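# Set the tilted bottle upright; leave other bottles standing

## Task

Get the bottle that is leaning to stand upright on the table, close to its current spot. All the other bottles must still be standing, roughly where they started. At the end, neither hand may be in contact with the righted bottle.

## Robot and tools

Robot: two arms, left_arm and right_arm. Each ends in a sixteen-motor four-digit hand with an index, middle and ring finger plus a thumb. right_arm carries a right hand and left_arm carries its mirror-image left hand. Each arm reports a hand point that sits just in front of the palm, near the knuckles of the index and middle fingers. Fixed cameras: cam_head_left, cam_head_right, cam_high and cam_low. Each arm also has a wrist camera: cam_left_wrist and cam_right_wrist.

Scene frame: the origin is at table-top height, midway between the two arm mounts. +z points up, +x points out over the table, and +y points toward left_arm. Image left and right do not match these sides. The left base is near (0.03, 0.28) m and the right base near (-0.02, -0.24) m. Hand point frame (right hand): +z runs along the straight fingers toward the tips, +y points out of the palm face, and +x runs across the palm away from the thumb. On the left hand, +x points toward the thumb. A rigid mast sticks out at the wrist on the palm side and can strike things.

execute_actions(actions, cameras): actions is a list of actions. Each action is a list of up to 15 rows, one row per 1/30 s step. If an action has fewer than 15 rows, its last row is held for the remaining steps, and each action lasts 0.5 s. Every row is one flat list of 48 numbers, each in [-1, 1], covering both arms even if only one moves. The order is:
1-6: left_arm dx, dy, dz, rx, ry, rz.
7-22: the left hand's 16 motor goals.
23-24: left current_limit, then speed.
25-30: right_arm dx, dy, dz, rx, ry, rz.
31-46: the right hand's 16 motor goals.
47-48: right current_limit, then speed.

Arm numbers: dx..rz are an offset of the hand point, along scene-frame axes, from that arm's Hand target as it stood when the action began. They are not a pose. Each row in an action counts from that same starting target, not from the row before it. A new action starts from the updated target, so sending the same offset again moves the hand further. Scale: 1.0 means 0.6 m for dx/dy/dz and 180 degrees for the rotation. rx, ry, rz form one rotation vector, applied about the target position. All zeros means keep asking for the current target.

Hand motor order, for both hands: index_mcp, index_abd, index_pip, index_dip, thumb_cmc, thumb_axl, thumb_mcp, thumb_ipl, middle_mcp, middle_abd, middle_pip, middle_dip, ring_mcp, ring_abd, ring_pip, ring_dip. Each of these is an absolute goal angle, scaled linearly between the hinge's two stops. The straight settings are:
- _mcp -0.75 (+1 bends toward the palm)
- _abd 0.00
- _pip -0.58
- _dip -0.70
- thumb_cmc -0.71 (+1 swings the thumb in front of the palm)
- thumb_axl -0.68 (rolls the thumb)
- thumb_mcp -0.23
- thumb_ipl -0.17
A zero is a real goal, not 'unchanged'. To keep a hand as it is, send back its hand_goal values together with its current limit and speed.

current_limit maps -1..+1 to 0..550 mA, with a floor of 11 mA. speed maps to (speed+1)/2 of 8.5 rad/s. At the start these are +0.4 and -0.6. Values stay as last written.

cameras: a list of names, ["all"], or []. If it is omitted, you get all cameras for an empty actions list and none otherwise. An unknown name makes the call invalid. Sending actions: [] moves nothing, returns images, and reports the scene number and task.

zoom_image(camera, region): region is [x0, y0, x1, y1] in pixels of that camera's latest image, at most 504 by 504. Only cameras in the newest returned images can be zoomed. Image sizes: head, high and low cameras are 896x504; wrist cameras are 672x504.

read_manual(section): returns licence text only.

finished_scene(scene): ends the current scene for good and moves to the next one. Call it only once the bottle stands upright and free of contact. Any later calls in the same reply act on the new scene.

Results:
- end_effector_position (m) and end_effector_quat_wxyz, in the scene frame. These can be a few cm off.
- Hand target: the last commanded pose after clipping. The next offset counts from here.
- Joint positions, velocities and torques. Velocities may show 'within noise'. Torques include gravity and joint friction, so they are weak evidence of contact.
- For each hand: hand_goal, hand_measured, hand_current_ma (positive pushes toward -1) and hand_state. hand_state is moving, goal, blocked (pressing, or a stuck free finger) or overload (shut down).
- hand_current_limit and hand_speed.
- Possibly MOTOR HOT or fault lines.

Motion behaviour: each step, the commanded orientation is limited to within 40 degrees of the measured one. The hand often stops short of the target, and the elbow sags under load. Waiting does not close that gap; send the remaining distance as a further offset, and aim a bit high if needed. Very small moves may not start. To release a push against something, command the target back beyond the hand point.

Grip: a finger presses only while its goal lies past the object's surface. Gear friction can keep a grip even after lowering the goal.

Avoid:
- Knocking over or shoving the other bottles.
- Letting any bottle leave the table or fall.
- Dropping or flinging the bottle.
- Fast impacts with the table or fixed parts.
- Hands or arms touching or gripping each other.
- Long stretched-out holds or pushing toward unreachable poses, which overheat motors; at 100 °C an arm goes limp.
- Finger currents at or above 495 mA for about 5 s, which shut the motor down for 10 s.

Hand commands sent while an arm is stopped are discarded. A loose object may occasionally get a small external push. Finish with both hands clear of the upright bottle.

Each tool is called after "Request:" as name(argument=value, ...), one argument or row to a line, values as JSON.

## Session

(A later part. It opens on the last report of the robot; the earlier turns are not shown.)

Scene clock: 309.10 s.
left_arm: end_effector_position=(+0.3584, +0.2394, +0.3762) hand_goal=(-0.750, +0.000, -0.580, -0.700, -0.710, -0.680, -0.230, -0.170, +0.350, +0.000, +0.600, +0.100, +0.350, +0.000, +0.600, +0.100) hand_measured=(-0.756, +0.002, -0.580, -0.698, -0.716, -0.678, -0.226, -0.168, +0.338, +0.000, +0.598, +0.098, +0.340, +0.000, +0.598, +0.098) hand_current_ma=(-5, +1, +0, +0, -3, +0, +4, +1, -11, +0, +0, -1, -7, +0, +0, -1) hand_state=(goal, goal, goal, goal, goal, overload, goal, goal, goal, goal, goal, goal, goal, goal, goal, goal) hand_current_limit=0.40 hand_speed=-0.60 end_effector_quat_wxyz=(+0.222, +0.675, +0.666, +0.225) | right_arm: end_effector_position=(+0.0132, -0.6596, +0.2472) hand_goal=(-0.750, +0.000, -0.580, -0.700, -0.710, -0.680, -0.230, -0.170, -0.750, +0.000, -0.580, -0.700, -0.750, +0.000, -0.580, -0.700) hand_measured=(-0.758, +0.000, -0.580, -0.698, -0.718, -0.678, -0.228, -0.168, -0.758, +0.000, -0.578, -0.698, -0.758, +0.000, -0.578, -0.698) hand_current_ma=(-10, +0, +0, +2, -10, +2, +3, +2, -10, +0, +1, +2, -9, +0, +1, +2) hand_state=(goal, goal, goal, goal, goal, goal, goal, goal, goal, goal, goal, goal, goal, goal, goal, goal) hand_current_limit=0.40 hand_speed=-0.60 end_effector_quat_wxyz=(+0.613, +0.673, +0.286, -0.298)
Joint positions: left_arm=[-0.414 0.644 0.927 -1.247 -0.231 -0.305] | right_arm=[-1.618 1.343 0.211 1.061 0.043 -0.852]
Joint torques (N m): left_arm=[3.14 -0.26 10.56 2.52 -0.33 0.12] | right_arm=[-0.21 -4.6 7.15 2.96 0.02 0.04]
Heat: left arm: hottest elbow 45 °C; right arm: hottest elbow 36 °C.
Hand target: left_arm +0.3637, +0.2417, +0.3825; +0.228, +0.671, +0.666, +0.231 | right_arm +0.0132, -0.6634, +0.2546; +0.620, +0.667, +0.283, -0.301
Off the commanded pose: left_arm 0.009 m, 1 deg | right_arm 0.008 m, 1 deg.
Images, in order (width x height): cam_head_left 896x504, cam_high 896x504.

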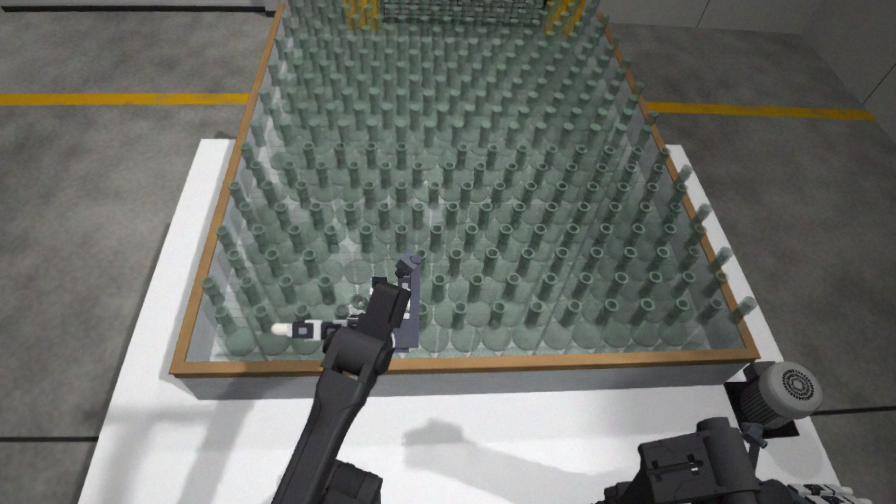

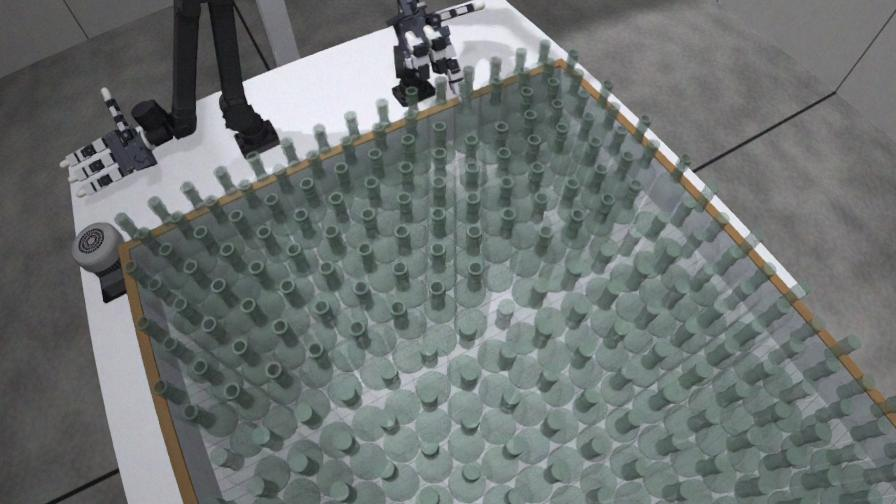

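Request:
execute_actions(
  actions=[
    [[0.015,-0.002,0,0,0,0,-0.75,0,-0.58,-0.7,-0.71,-0.68,-0.23,-0.17,0.35,0,0.6,0.1,0.35,0,0.6,0.1,0.4,-0.6,0,0,0,0,0,0,-0.75,0,-0.58,-0.7,-0.71,-0.68,-0.23,-0.17,-0.75,0,-0.58,-0.7,-0.75,0,-0.58,-0.7,0.4,-0.6]],
  ],
  cameras=["cam_high","cam_head_left"],
)

Request:
zoom_image(
  camera="cam_high",
  region=[420, 40, 540, 140],
)

Request:
zoom_image(
  camera="cam_head_left",
  region=[310, 250, 430, 350],
)

Scene clock: 317.33 s.
left_arm: end_effector_position=(+0.3675, +0.2387, +0.3720) hand_goal=(-0.750, +0.000, -0.580, -0.700, -0.710, -0.680, -0.230, -0.170, +0.350, +0.000, +0.600, +0.100, +0.350, +0.000, +0.600, +0.100) hand_measured=(-0.758, +0.002, -0.582, -0.698, -0.716, -0.678, -0.226, -0.168, +0.338, +0.000, +0.598, +0.098, +0.340, +0.000, +0.598, +0.098) hand_current_ma=(-5, +1, +0, +0, -3, +0, +4, +1, -11, +0, +0, -1, -7, +0, +0, -1) hand_state=(goal, goal, goal, goal, goal, overload, goal, goal, goal, goal, goal, goal, goal, goal, goal, goal) hand_current_limit=0.40 hand_speed=-0.60 end_effector_quat_wxyz=(+0.218, +0.676, +0.667, +0.225) | right_arm: end_effector_position=(+0.0132, -0.6596, +0.2472) hand_goal=(-0.750, +0.000, -0.580, -0.700, -0.710, -0.680, -0.230, -0.170, -0.750, +0.000, -0.580, -0.700, -0.750, +0.000, -0.580, -0.700) hand_measured=(-0.758, +0.000, -0.580, -0.698, -0.718, -0.678, -0.228, -0.168, -0.758, +0.000, -0.578, -0.698, -0.758, +0.000, -0.578, -0.698) hand_current_ma=(-10, +0, +0, +2, -10, +2, +3, +2, -10, +0, +1, +2, -9, +0, +1, +2) hand_state=(goal, goal, goal, goal, goal, goal, goal, goal, goal, goal, goal, goal, goal, goal, goal, goal) hand_current_limit=0.40 hand_speed=-0.60 end_effector_quat_wxyz=(+0.613, +0.673, +0.286, -0.298)
Joint positions: left_arm=[-0.401 0.67 0.927 -1.227 -0.225 -0.294] | right_arm=[-1.618 1.343 0.211 1.061 0.043 -0.852]
Joint torques (N m): left_arm=[2.96 0.15 11.44 2.47 -0.26 0.1] | right_arm=[-0.26 -4.6 7.15 2.96 0.02 0.04]
Heat: left arm: hottest elbow 46 °C; right arm: hottest elbow 36 °C.
Hand target: left_arm +0.3727, +0.2405, +0.3826; +0.228, +0.671, +0.666, +0.231 | right_arm +0.0132, -0.6634, +0.2546; +0.620, +0.667, +0.283, -0.301
Off the commanded pose: left_arm 0.012 m, 1 deg | right_arm 0.008 m, 1 deg.
Images, in order (width x height): cam_head_left 896x504, cam_high 896x504.

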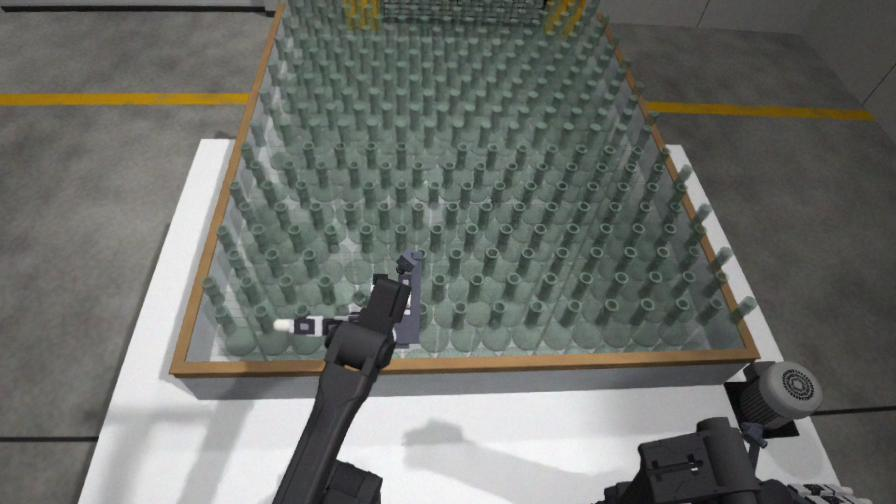

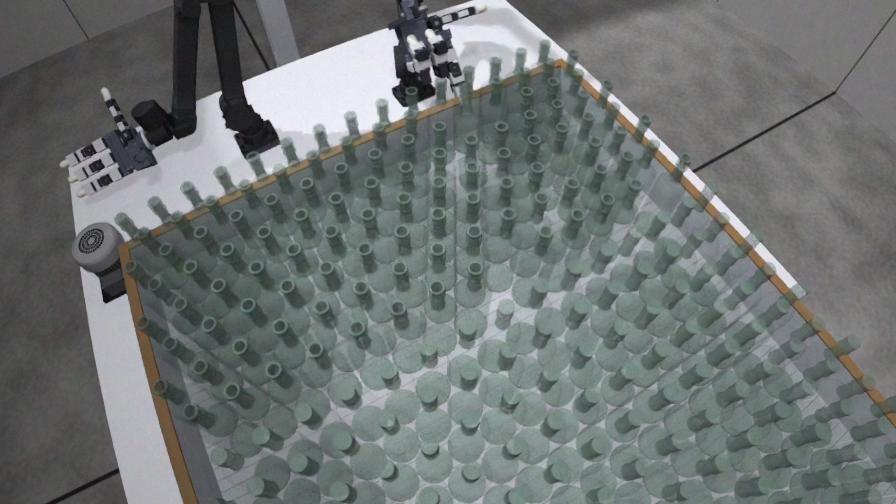

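Scaled by 4.200 from the camera's 896x504 image, which has a finer 1280x720 frame.

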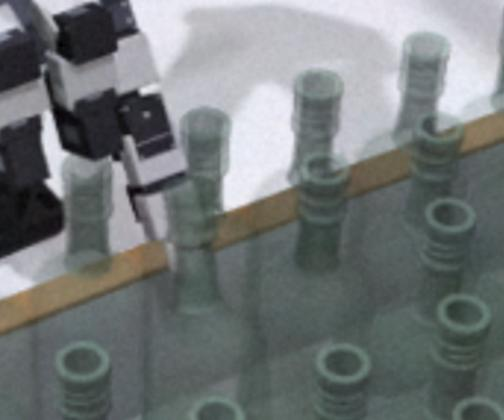

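Scaled by 4.200 from the camera's 896x504 image, which has a finer 1280x720 frame.

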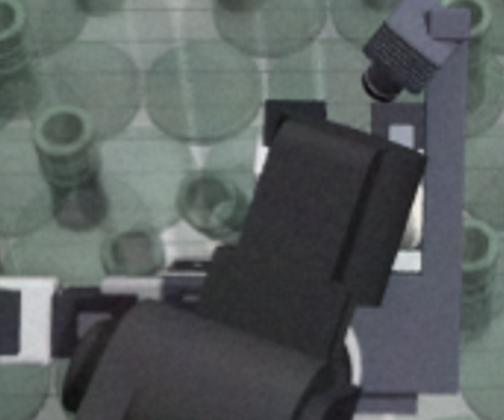

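Request:
execute_actions(
  actions=[
    [[0.014,-0.003,0.006,0,0,0,-0.75,0,-0.58,-0.7,-0.71,-0.68,-0.23,-0.17,0.35,0,0.6,0.1,0.35,0,0.6,0.1,0.4,-0.6,0,0,0,0,0,0,-0.75,0,-0.58,-0.7,-0.71,-0.68,-0.23,-0.17,-0.75,0,-0.58,-0.7,-0.75,0,-0.58,-0.7,0.4,-0.6]],
    [[0.012,-0.003,0.003,0,0,0,-0.75,0,-0.58,-0.7,-0.71,-0.68,-0.23,-0.17,0.35,0,0.6,0.1,0.35,0,0.6,0.1,0.4,-0.6,0,0,0,0,0,0,-0.75,0,-0.58,-0.7,-0.71,-0.68,-0.23,-0.17,-0.75,0,-0.58,-0.7,-0.75,0,-0.58,-0.7,0.4,-0.6]],
  ],
  cameras=["cam_high","cam_head_left"],
)

Request:
zoom_image(
  camera="cam_high",
  region=[420, 40, 540, 140],
)

Request:
zoom_image(
  camera="cam_head_left",
  region=[310, 230, 430, 330],
)

Scene clock: 330.93 s.
left_arm: end_effector_position=(+0.3787, +0.2370, +0.3665) hand_goal=(-0.750, +0.000, -0.580, -0.700, -0.710, -0.680, -0.230, -0.170, +0.350, +0.000, +0.600, +0.100, +0.350, +0.000, +0.600, +0.100) hand_measured=(-0.758, +0.000, -0.582, -0.698, -0.716, -0.678, -0.226, -0.168, +0.350, +0.000, +0.598, +0.098, +0.340, +0.000, +0.598, +0.098) hand_current_ma=(-6, +0, -1, +0, -3, +0, +4, +1, +0, +0, +0, -1, -7, +0, +0, -1) hand_state=(goal, goal, goal, goal, goal, overload, goal, goal, goal, goal, goal, goal, goal, goal, goal, goal) hand_current_limit=0.40 hand_speed=-0.60 end_effector_quat_wxyz=(+0.213, +0.677, +0.668, +0.223) | right_arm: end_effector_position=(+0.0132, -0.6596, +0.2472) hand_goal=(-0.750, +0.000, -0.580, -0.700, -0.710, -0.680, -0.230, -0.170, -0.750, +0.000, -0.580, -0.700, -0.750, +0.000, -0.580, -0.700) hand_measured=(-0.758, +0.000, -0.580, -0.698, -0.718, -0.678, -0.228, -0.168, -0.758, +0.000, -0.578, -0.698, -0.758, +0.000, -0.578, -0.698) hand_current_ma=(-10, +0, +0, +2, -10, +2, +3, +2, -10, +0, +1, +2, -9, +0, +1, +2) hand_state=(goal, goal, goal, goal, goal, goal, goal, goal, goal, goal, goal, goal, goal, goal, goal, goal) hand_current_limit=0.40 hand_speed=-0.60 end_effector_quat_wxyz=(+0.613, +0.673, +0.286, -0.298)
Joint positions: left_arm=[-0.39 0.703 0.928 -1.204 -0.222 -0.287] | right_arm=[-1.618 1.343 0.211 1.061 0.043 -0.852]
Joint torques (N m): left_arm=[2.84 0.5 13.64 2.25 -0.17 0.1] | right_arm=[-0.26 -4.54 7.15 2.96 0.02 0.04]
Heat: left arm: hottest elbow 46 °C; right arm: hottest elbow 36 °C.
Hand target: left_arm +0.3882, +0.2370, +0.3881; +0.228, +0.671, +0.666, +0.232 | right_arm +0.0132, -0.6634, +0.2546; +0.620, +0.667, +0.283, -0.301
Off the commanded pose: left_arm 0.024 m, 2 deg | right_arm 0.008 m, 1 deg.
Images, in order (width x height): cam_head_left 896x504, cam_high 896x504.

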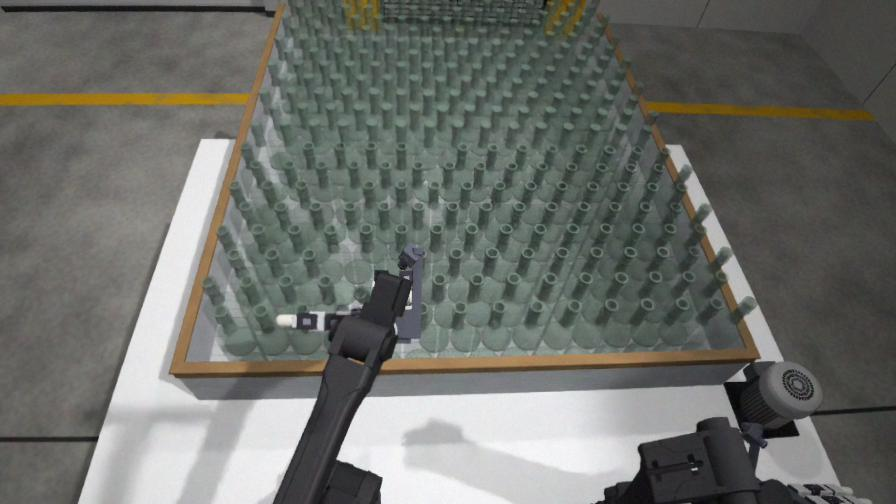

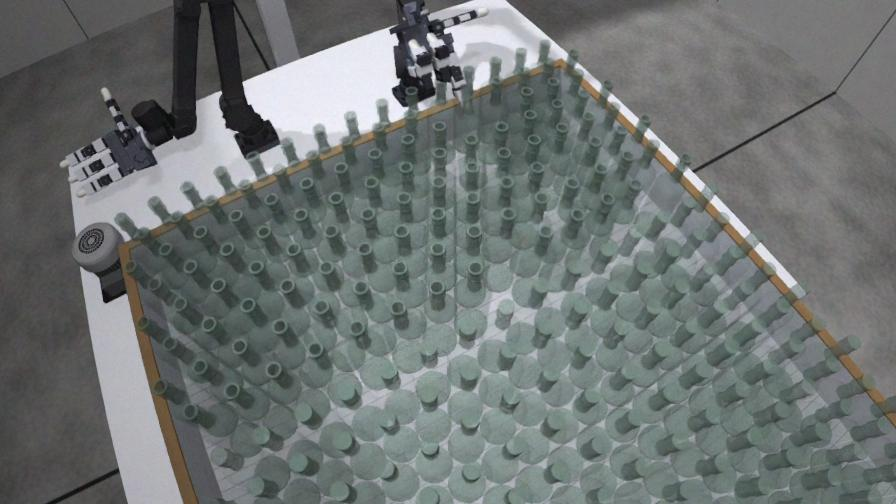

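Scaled by 4.200 from the camera's 896x504 image, which has a finer 1280x720 frame.

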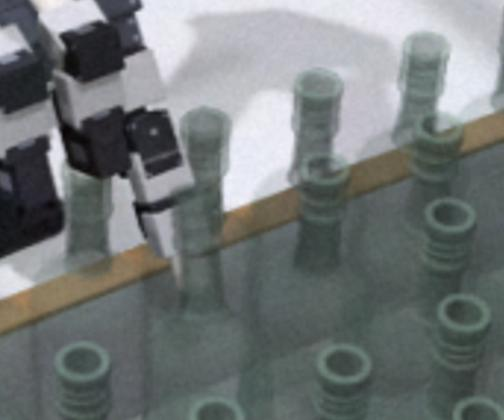

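Scaled by 4.200 from the camera's 896x504 image, which has a finer 1280x720 frame.

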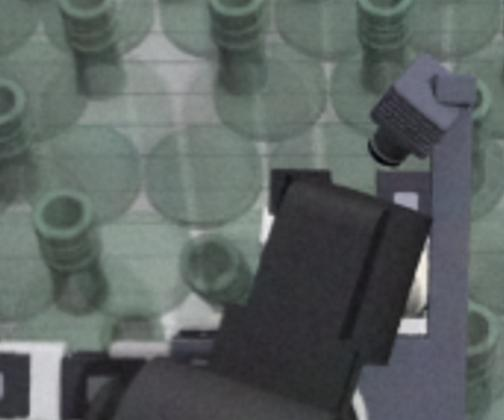

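Request:
execute_actions(
  actions=[
    [[0,0,0.035,0,0,0,-0.75,0,-0.58,-0.7,-0.71,-0.68,-0.23,-0.17,0.35,0,0.6,0.1,0.35,0,0.6,0.1,0.4,-0.6,0,0,0,0,0,0,-0.75,0,-0.58,-0.7,-0.71,-0.68,-0.23,-0.17,-0.75,0,-0.58,-0.7,-0.75,0,-0.58,-0.7,0.4,-0.6]],
    [[0.012,-0.003,0,0,0,0,-0.75,0,-0.58,-0.7,-0.71,-0.68,-0.23,-0.17,0.35,0,0.6,0.1,0.35,0,0.6,0.1,0.4,-0.6,0,0,0,0,0,0,-0.75,0,-0.58,-0.7,-0.71,-0.68,-0.23,-0.17,-0.75,0,-0.58,-0.7,-0.75,0,-0.58,-0.7,0.4,-0.6]],
  ],
  cameras=["cam_high","cam_head_left"],
)

Request:
zoom_image(
  camera="cam_high",
  region=[420, 40, 540, 140],
)

Request:
zoom_image(
  camera="cam_head_left",
  region=[310, 230, 430, 330],
)

Scene clock: 349.53 s.
left_arm: end_effector_position=(+0.3882, +0.2336, +0.3778) hand_goal=(-0.750, +0.000, -0.580, -0.700, -0.710, -0.680, -0.230, -0.170, +0.350, +0.000, +0.600, +0.100, +0.350, +0.000, +0.600, +0.100) hand_measured=(-0.760, +0.000, -0.584, -0.700, -0.716, -0.678, -0.226, -0.168, +0.346, +0.000, +0.598, +0.098, +0.340, +0.000, +0.598, +0.098) hand_current_ma=(-8, +0, -1, +0, -3, +0, +4, +1, -2, +0, +0, -1, -7, +0, +0, -1) hand_state=(goal, goal, goal, goal, goal, overload, goal, goal, goal, goal, goal, goal, goal, goal, goal, goal) hand_current_limit=0.40 hand_speed=-0.60 end_effector_quat_wxyz=(+0.207, +0.680, +0.669, +0.219) | right_arm: end_effector_position=(+0.0132, -0.6596, +0.2472) hand_goal=(-0.750, +0.000, -0.580, -0.700, -0.710, -0.680, -0.230, -0.170, -0.750, +0.000, -0.580, -0.700, -0.750, +0.000, -0.580, -0.700) hand_measured=(-0.758, +0.000, -0.580, -0.698, -0.718, -0.678, -0.228, -0.168, -0.758, +0.000, -0.578, -0.698, -0.758, +0.000, -0.578, -0.698) hand_current_ma=(-10, +0, +0, +2, -10, +2, +3, +2, -10, +0, +1, +2, -9, +0, +1, +2) hand_state=(goal, goal, goal, goal, goal, goal, goal, goal, goal, goal, goal, goal, goal, goal, goal, goal) hand_current_limit=0.40 hand_speed=-0.60 end_effector_quat_wxyz=(+0.613, +0.673, +0.286, -0.298)
Joint positions: left_arm=[-0.387 0.747 0.983 -1.229 -0.218 -0.283] | right_arm=[-1.618 1.343 0.211 1.061 0.043 -0.852]
Joint torques (N m): left_arm=[3.43 -1.03 14.8 1.91 -0.24 0.13] | right_arm=[-0.21 -4.6 7.15 2.96 0.02 0.04]
Heat: left arm: hottest elbow 47 °C; right arm: hottest elbow 36 °C.
Hand target: left_arm +0.3955, +0.2352, +0.4091; +0.228, +0.671, +0.666, +0.231 | right_arm +0.0132, -0.6634, +0.2546; +0.620, +0.667, +0.283, -0.301
Off the commanded pose: left_arm 0.032 m, 3 deg | right_arm 0.008 m, 1 deg.
Images, in order (width x height): cam_head_left 896x504, cam_high 896x504.

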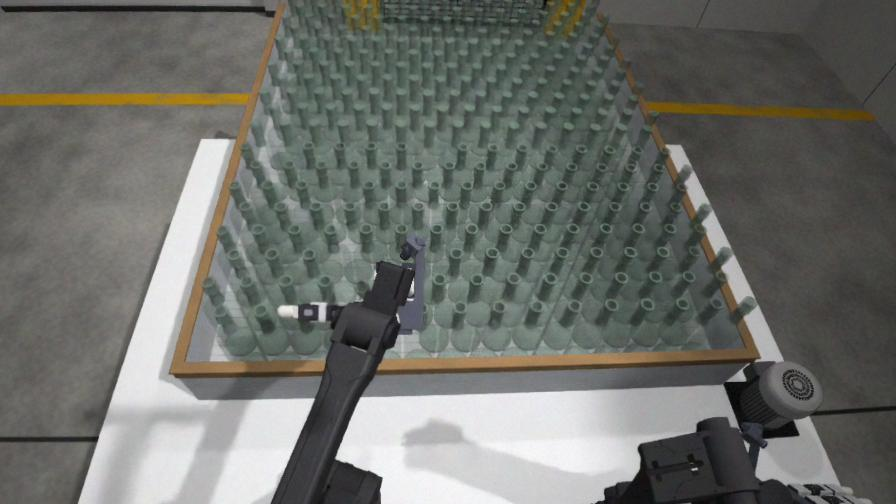

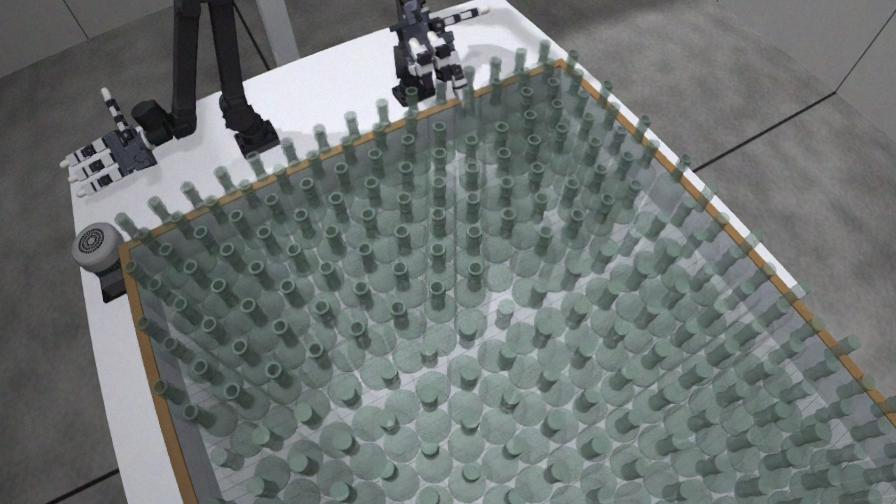

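Scaled by 4.200 from the camera's 896x504 image, which has a finer 1280x720 frame.

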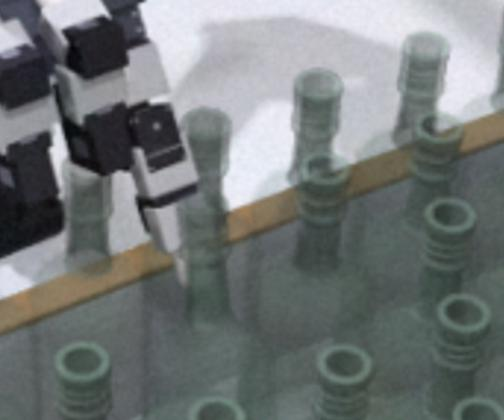

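Scaled by 4.200 from the camera's 896x504 image, which has a finer 1280x720 frame.

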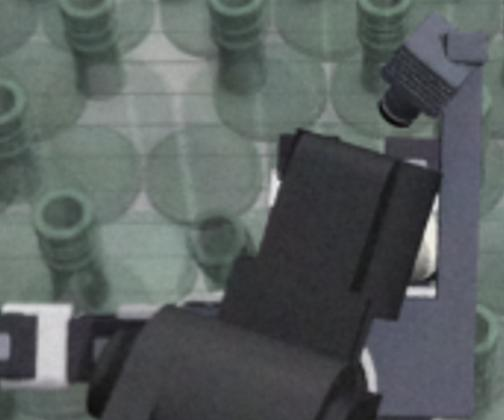

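Request:
execute_actions(
  actions=[
    [[0.018,0.004,-0.005,0,0,0,-0.75,0,-0.58,-0.7,-0.71,-0.68,-0.23,-0.17,0.35,0,0.6,0.1,0.35,0,0.6,0.1,0.4,-0.6,0,0,0,0,0,0,-0.75,0,-0.58,-0.7,-0.71,-0.68,-0.23,-0.17,-0.75,0,-0.58,-0.7,-0.75,0,-0.58,-0.7,0.4,-0.6]],
  ],
  cameras=["cam_high","cam_head_left"],
)

Request:
zoom_image(
  camera="cam_high",
  region=[420, 40, 540, 140],
)

Request:
zoom_image(
  camera="cam_head_left",
  region=[310, 230, 430, 330],
)

Scene clock: 374.77 s.
left_arm: end_effector_position=(+0.3965, +0.2365, +0.3723) hand_goal=(-0.750, +0.000, -0.580, -0.700, -0.710, -0.680, -0.230, -0.170, +0.350, +0.000, +0.600, +0.100, +0.350, +0.000, +0.600, +0.100) hand_measured=(-0.760, +0.000, -0.584, -0.700, -0.716, -0.678, -0.226, -0.168, +0.346, +0.000, +0.598, +0.098, +0.340, +0.000, +0.598, +0.098) hand_current_ma=(-8, +0, -1, +0, -3, +0, +4, +1, -3, +0, +0, -1, -7, +0, +0, -1) hand_state=(goal, goal, goal, goal, goal, overload, goal, goal, goal, goal, goal, goal, goal, goal, goal, goal) hand_current_limit=0.40 hand_speed=-0.60 end_effector_quat_wxyz=(+0.202, +0.681, +0.670, +0.216) | right_arm: end_effector_position=(+0.0132, -0.6596, +0.2472) hand_goal=(-0.750, +0.000, -0.580, -0.700, -0.710, -0.680, -0.230, -0.170, -0.750, +0.000, -0.580, -0.700, -0.750, +0.000, -0.580, -0.700) hand_measured=(-0.758, +0.000, -0.580, -0.698, -0.718, -0.678, -0.228, -0.168, -0.758, +0.000, -0.578, -0.698, -0.758, +0.000, -0.578, -0.698) hand_current_ma=(-10, +0, +0, +2, -10, +2, +3, +2, -10, +0, +1, +2, -9, +0, +1, +2) hand_state=(goal, goal, goal, goal, goal, goal, goal, goal, goal, goal, goal, goal, goal, goal, goal, goal) hand_current_limit=0.40 hand_speed=-0.60 end_effector_quat_wxyz=(+0.613, +0.673, +0.286, -0.298)
Joint positions: left_arm=[-0.359 0.769 0.983 -1.216 -0.201 -0.26] | right_arm=[-1.618 1.343 0.211 1.061 0.043 -0.852]
Joint torques (N m): left_arm=[2.84 -1.26 14.75 2.41 -0.23 0.08] | right_arm=[-0.21 -4.6 7.15 2.97 0.03 0.04]
Heat: left arm: hottest elbow 51 °C; right arm: hottest elbow 36 °C.
Hand target: left_arm +0.4062, +0.2375, +0.4061; +0.228, +0.671, +0.666, +0.231 | right_arm +0.0132, -0.6634, +0.2546; +0.620, +0.667, +0.283, -0.301
Off the commanded pose: left_arm 0.035 m, 4 deg | right_arm 0.008 m, 1 deg.
Images, in order (width x height): cam_head_left 896x504, cam_high 896x504.

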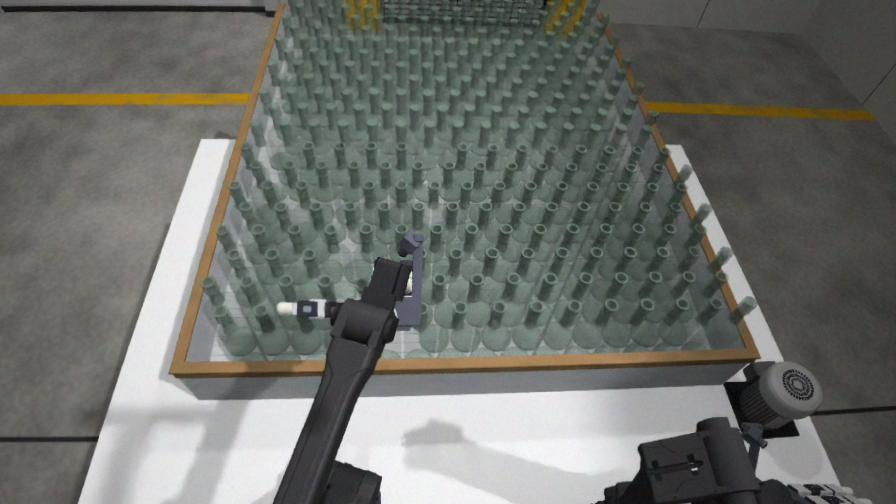

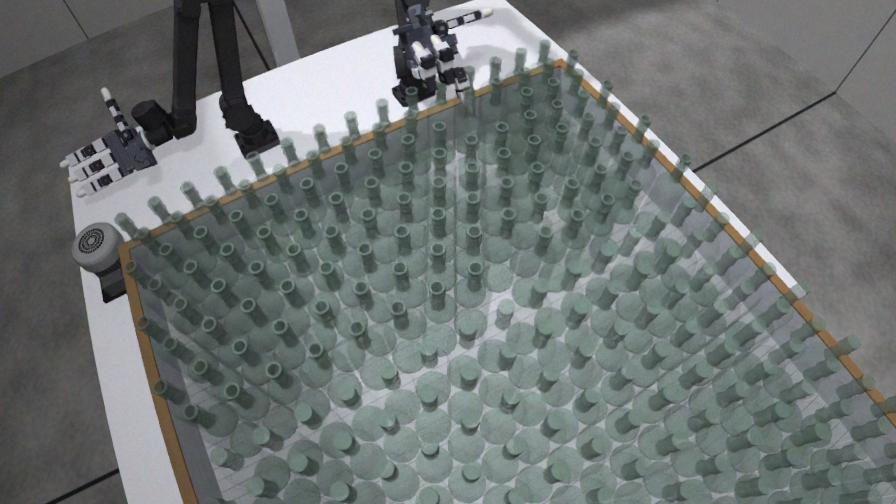

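Scaled by 4.200 from the camera's 896x504 image, which has a finer 1280x720 frame.

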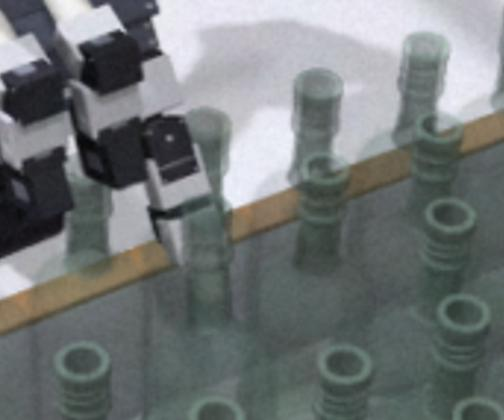

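Scaled by 4.200 from the camera's 896x504 image, which has a finer 1280x720 frame.

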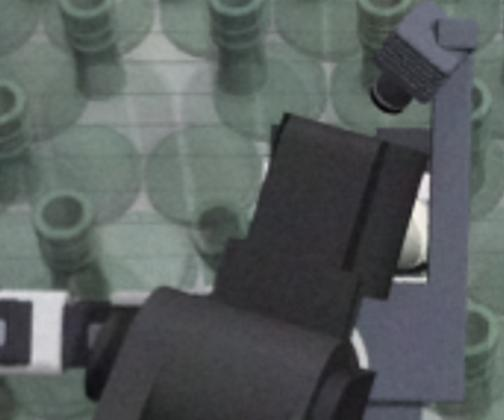

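Request:
execute_actions(
  actions=[
    [[0.018,-0.003,0.005,0,0,0,-0.75,0,-0.58,-0.7,-0.71,-0.68,-0.23,-0.17,0.35,0,0.6,0.1,0.35,0,0.6,0.1,0.4,-0.6,0,0,0,0,0,0,-0.75,0,-0.58,-0.7,-0.71,-0.68,-0.23,-0.17,-0.75,0,-0.58,-0.7,-0.75,0,-0.58,-0.7,0.4,-0.6]],
  ],
  cameras=["cam_high","cam_head_left"],
)

Request:
zoom_image(
  camera="cam_high",
  region=[420, 40, 540, 140],
)

Request:
zoom_image(
  camera="cam_head_left",
  region=[310, 230, 430, 330],
)

Scene clock: 386.97 s.
left_arm: end_effector_position=(+0.4066, +0.2345, +0.3750) hand_goal=(-0.750, +0.000, -0.580, -0.700, -0.710, -0.680, -0.230, -0.170, +0.350, +0.000, +0.600, +0.100, +0.350, +0.000, +0.600, +0.100) hand_measured=(-0.760, +0.000, -0.584, -0.700, -0.716, -0.678, -0.226, -0.168, +0.346, +0.000, +0.598, +0.098, +0.340, +0.000, +0.598, +0.098) hand_current_ma=(-9, +0, -2, +0, -3, +0, +4, +1, -3, +0, +0, -1, -7, +0, +0, -1) hand_state=(goal, goal, goal, goal, goal, overload, goal, goal, goal, goal, goal, goal, goal, goal, goal, goal) hand_current_limit=0.40 hand_speed=-0.60 end_effector_quat_wxyz=(+0.202, +0.682, +0.669, +0.216) | right_arm: end_effector_position=(+0.0132, -0.6596, +0.2472) hand_goal=(-0.750, +0.000, -0.580, -0.700, -0.710, -0.680, -0.230, -0.170, -0.750, +0.000, -0.580, -0.700, -0.750, +0.000, -0.580, -0.700) hand_measured=(-0.758, +0.000, -0.580, -0.698, -0.718, -0.678, -0.228, -0.168, -0.758, +0.000, -0.578, -0.698, -0.758, +0.000, -0.578, -0.698) hand_current_ma=(-10, +0, +0, +2, -10, +2, +3, +2, -10, +0, +1, +2, -9, +0, +1, +2) hand_state=(goal, goal, goal, goal, goal, goal, goal, goal, goal, goal, goal, goal, goal, goal, goal, goal) hand_current_limit=0.40 hand_speed=-0.60 end_effector_quat_wxyz=(+0.613, +0.673, +0.286, -0.298)
Joint positions: left_arm=[-0.352 0.798 1.002 -1.204 -0.197 -0.253] | right_arm=[-1.618 1.343 0.211 1.061 0.043 -0.852]
Joint torques (N m): left_arm=[2.96 -2.14 14.87 2.3 -0.22 0.06] | right_arm=[-0.21 -4.6 7.15 2.96 0.02 0.04]
Heat: left arm: hottest elbow 52 °C; right arm: hottest elbow 36 °C.
Hand target: left_arm +0.4171, +0.2358, +0.4090; +0.228, +0.671, +0.666, +0.231 | right_arm +0.0132, -0.6634, +0.2546; +0.620, +0.667, +0.283, -0.301
Off the commanded pose: left_arm 0.036 m, 4 deg | right_arm 0.008 m, 1 deg.
Images, in order (width x height): cam_head_left 896x504, cam_high 896x504.

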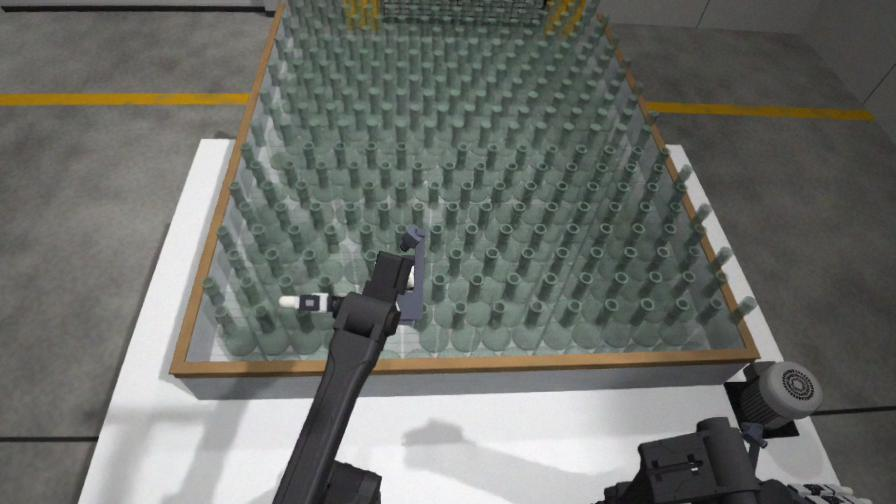

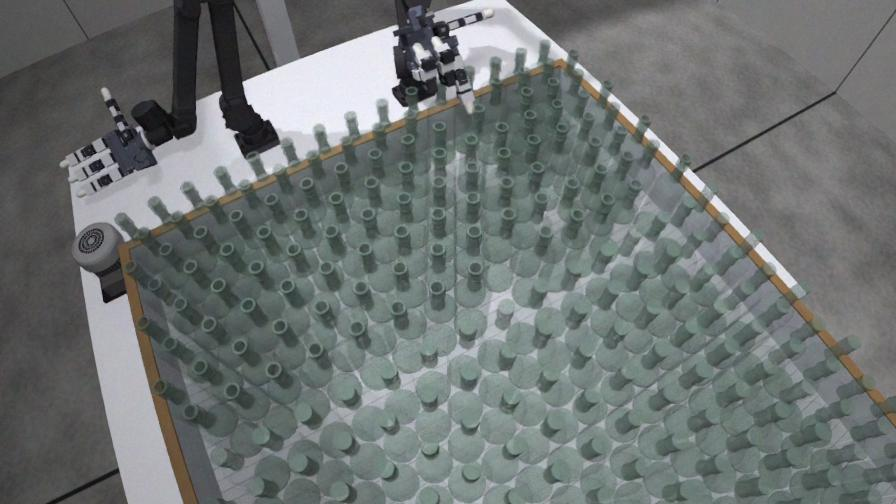

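Scaled by 4.200 from the camera's 896x504 image, which has a finer 1280x720 frame.

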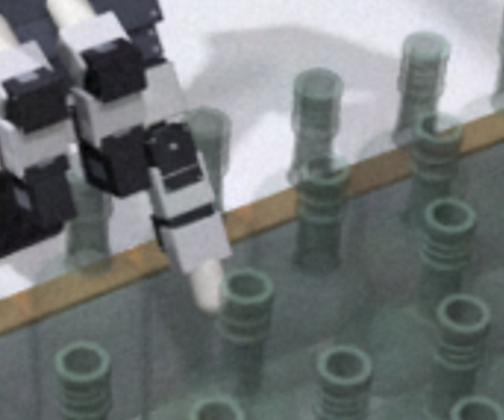

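Scaled by 4.200 from the camera's 896x504 image, which has a finer 1280x720 frame.

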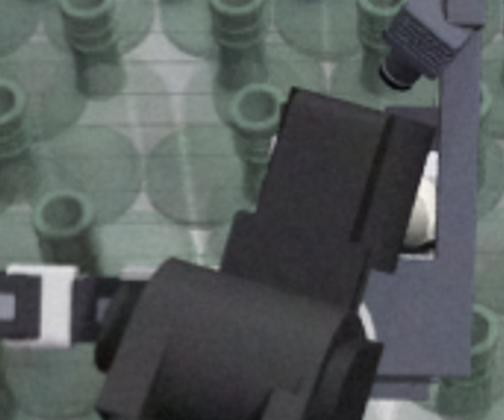

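Request:
execute_actions(
  actions=[
    [[-0.085,0,0.03,0,0,0,-0.75,0,-0.58,-0.7,-0.71,-0.68,-0.23,-0.17,0.35,0,0.6,0.1,0.35,0,0.6,0.1,0.4,-0.6,0,0,0,0,0,0,-0.75,0,-0.58,-0.7,-0.71,-0.68,-0.23,-0.17,-0.75,0,-0.58,-0.7,-0.75,0,-0.58,-0.7,0.4,-0.6]],
    [[-0.1,0,0.1,0,0,0,-0.75,0,-0.58,-0.7,-0.71,-0.68,-0.23,-0.17,0.35,0,0.6,0.1,0.35,0,0.6,0.1,0.4,-0.6,0,0,0,0,0,0,-0.75,0,-0.58,-0.7,-0.71,-0.68,-0.23,-0.17,-0.75,0,-0.58,-0.7,-0.75,0,-0.58,-0.7,0.4,-0.6]],
    [[-0.1,0.08,0,0,0,0,-0.75,0,-0.58,-0.7,-0.71,-0.68,-0.23,-0.17,0.35,0,0.6,0.1,0.35,0,0.6,0.1,0.4,-0.6,0,0,0,0,0,0,-0.75,0,-0.58,-0.7,-0.71,-0.68,-0.23,-0.17,-0.75,0,-0.58,-0.7,-0.75,0,-0.58,-0.7,0.4,-0.6]],
  ],
  cameras=["cam_high","cam_head_left","cam_head_right"],
)

Request:
zoom_image(
  camera="cam_high",
  region=[420, 40, 540, 140],
)

Request:
zoom_image(
  camera="cam_head_left",
  region=[300, 220, 450, 350],
)

Request:
zoom_image(
  camera="cam_head_right",
  region=[320, 220, 470, 350],
)

Scene clock: 408.93 s.
left_arm: end_effector_position=(+0.2472, +0.2812, +0.4761) hand_goal=(-0.750, +0.000, -0.580, -0.700, -0.710, -0.680, -0.230, -0.170, +0.350, +0.000, +0.600, +0.100, +0.350, +0.000, +0.600, +0.100) hand_measured=(-0.754, +0.002, -0.582, -0.700, -0.716, -0.678, -0.226, -0.168, +0.344, +0.000, +0.598, +0.098, +0.340, +0.000, +0.598, +0.098) hand_current_ma=(-2, +1, -1, +0, -3, +0, +4, +1, -4, +0, +0, -1, -7, +0, +0, -1) hand_state=(goal, goal, goal, goal, goal, overload, goal, goal, goal, goal, goal, goal, goal, goal, goal, goal) hand_current_limit=0.40 hand_speed=-0.60 end_effector_quat_wxyz=(+0.224, +0.673, +0.666, +0.229) | right_arm: end_effector_position=(+0.0132, -0.6596, +0.2472) hand_goal=(-0.750, +0.000, -0.580, -0.700, -0.710, -0.680, -0.230, -0.170, -0.750, +0.000, -0.580, -0.700, -0.750, +0.000, -0.580, -0.700) hand_measured=(-0.758, +0.000, -0.580, -0.698, -0.718, -0.678, -0.228, -0.168, -0.758, +0.000, -0.578, -0.698, -0.758, +0.000, -0.578, -0.698) hand_current_ma=(-10, +0, +0, +2, -10, +2, +3, +2, -10, +0, +1, +2, -9, +0, +1, +2) hand_state=(goal, goal, goal, goal, goal, goal, goal, goal, goal, goal, goal, goal, goal, goal, goal, goal) hand_current_limit=0.40 hand_speed=-0.60 end_effector_quat_wxyz=(+0.613, +0.673, +0.286, -0.298)
Joint positions: left_arm=[-0.511 0.49 1.202 -1.691 -0.291 -0.389] | right_arm=[-1.618 1.343 0.211 1.061 0.043 -0.852]
Joint torques (N m): left_arm=[3.37 3.55 10.26 1.47 -0.36 0.17] | right_arm=[-0.26 -4.6 7.16 2.96 0.02 0.04]
Heat: left arm: hottest elbow 49 °C; right arm: hottest elbow 36 °C.
Hand target: left_arm +0.2461, +0.2837, +0.4869; +0.228, +0.672, +0.666, +0.231 | right_arm +0.0132, -0.6634, +0.2546; +0.620, +0.667, +0.283, -0.301
Off the commanded pose: left_arm 0.011 m, 1 deg | right_arm 0.008 m, 1 deg.
Images, in order (width x height): cam_head_left 896x504, cam_head_right 896x504, cam_high 896x504.

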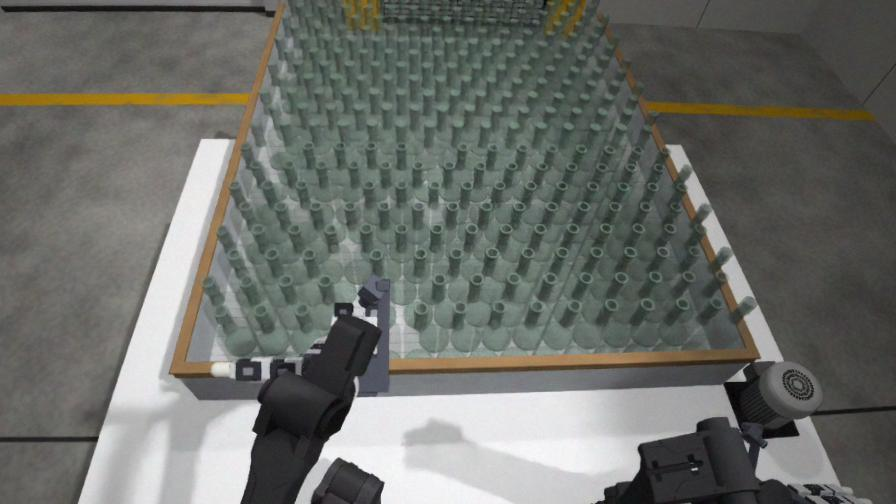

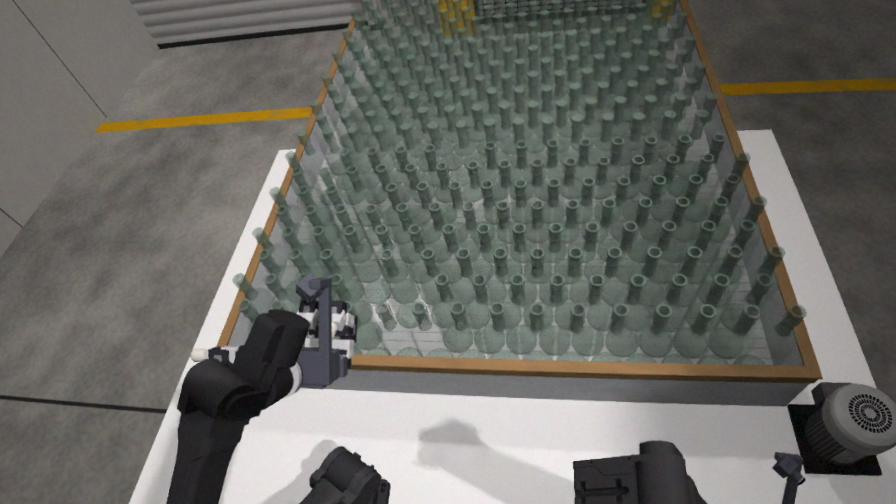

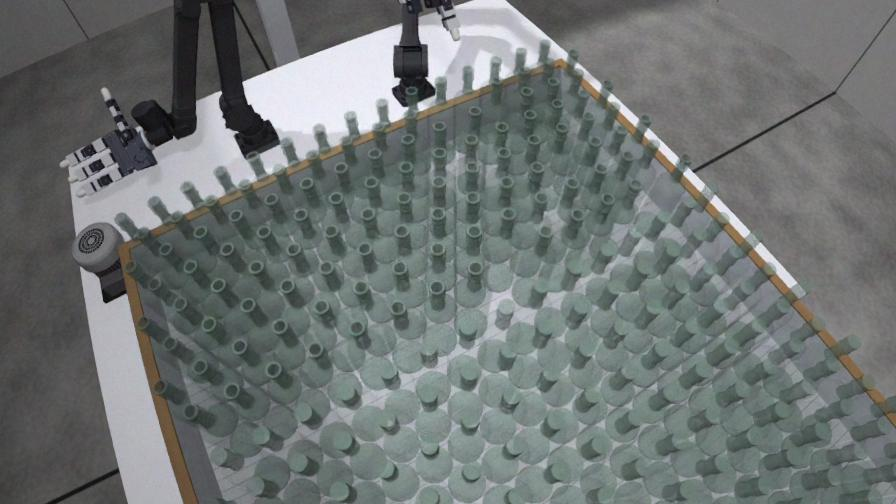

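Scaled by 4.200 from the camera's 896x504 image, which has a finer 1280x720 frame.

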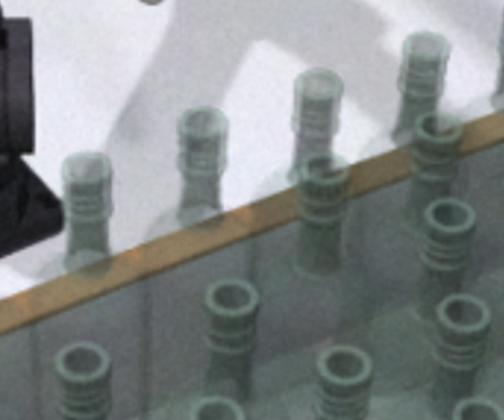

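Scaled by 3.360 from the camera's 896x504 image, which has a finer 1280x720 frame.

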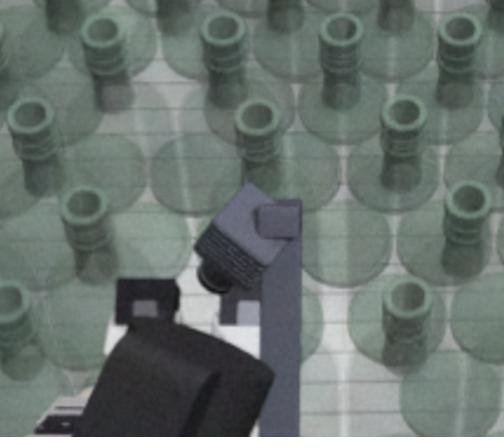

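Scaled by 3.360 from the camera's 896x504 image, which has a finer 1280x720 frame.

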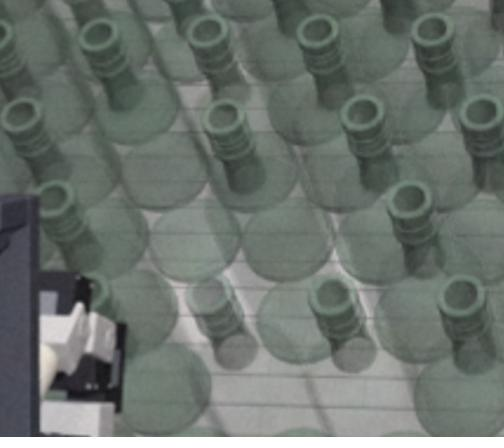

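Request:
finished_scene(
  scene=2,
)

The scene is finished: the task was done.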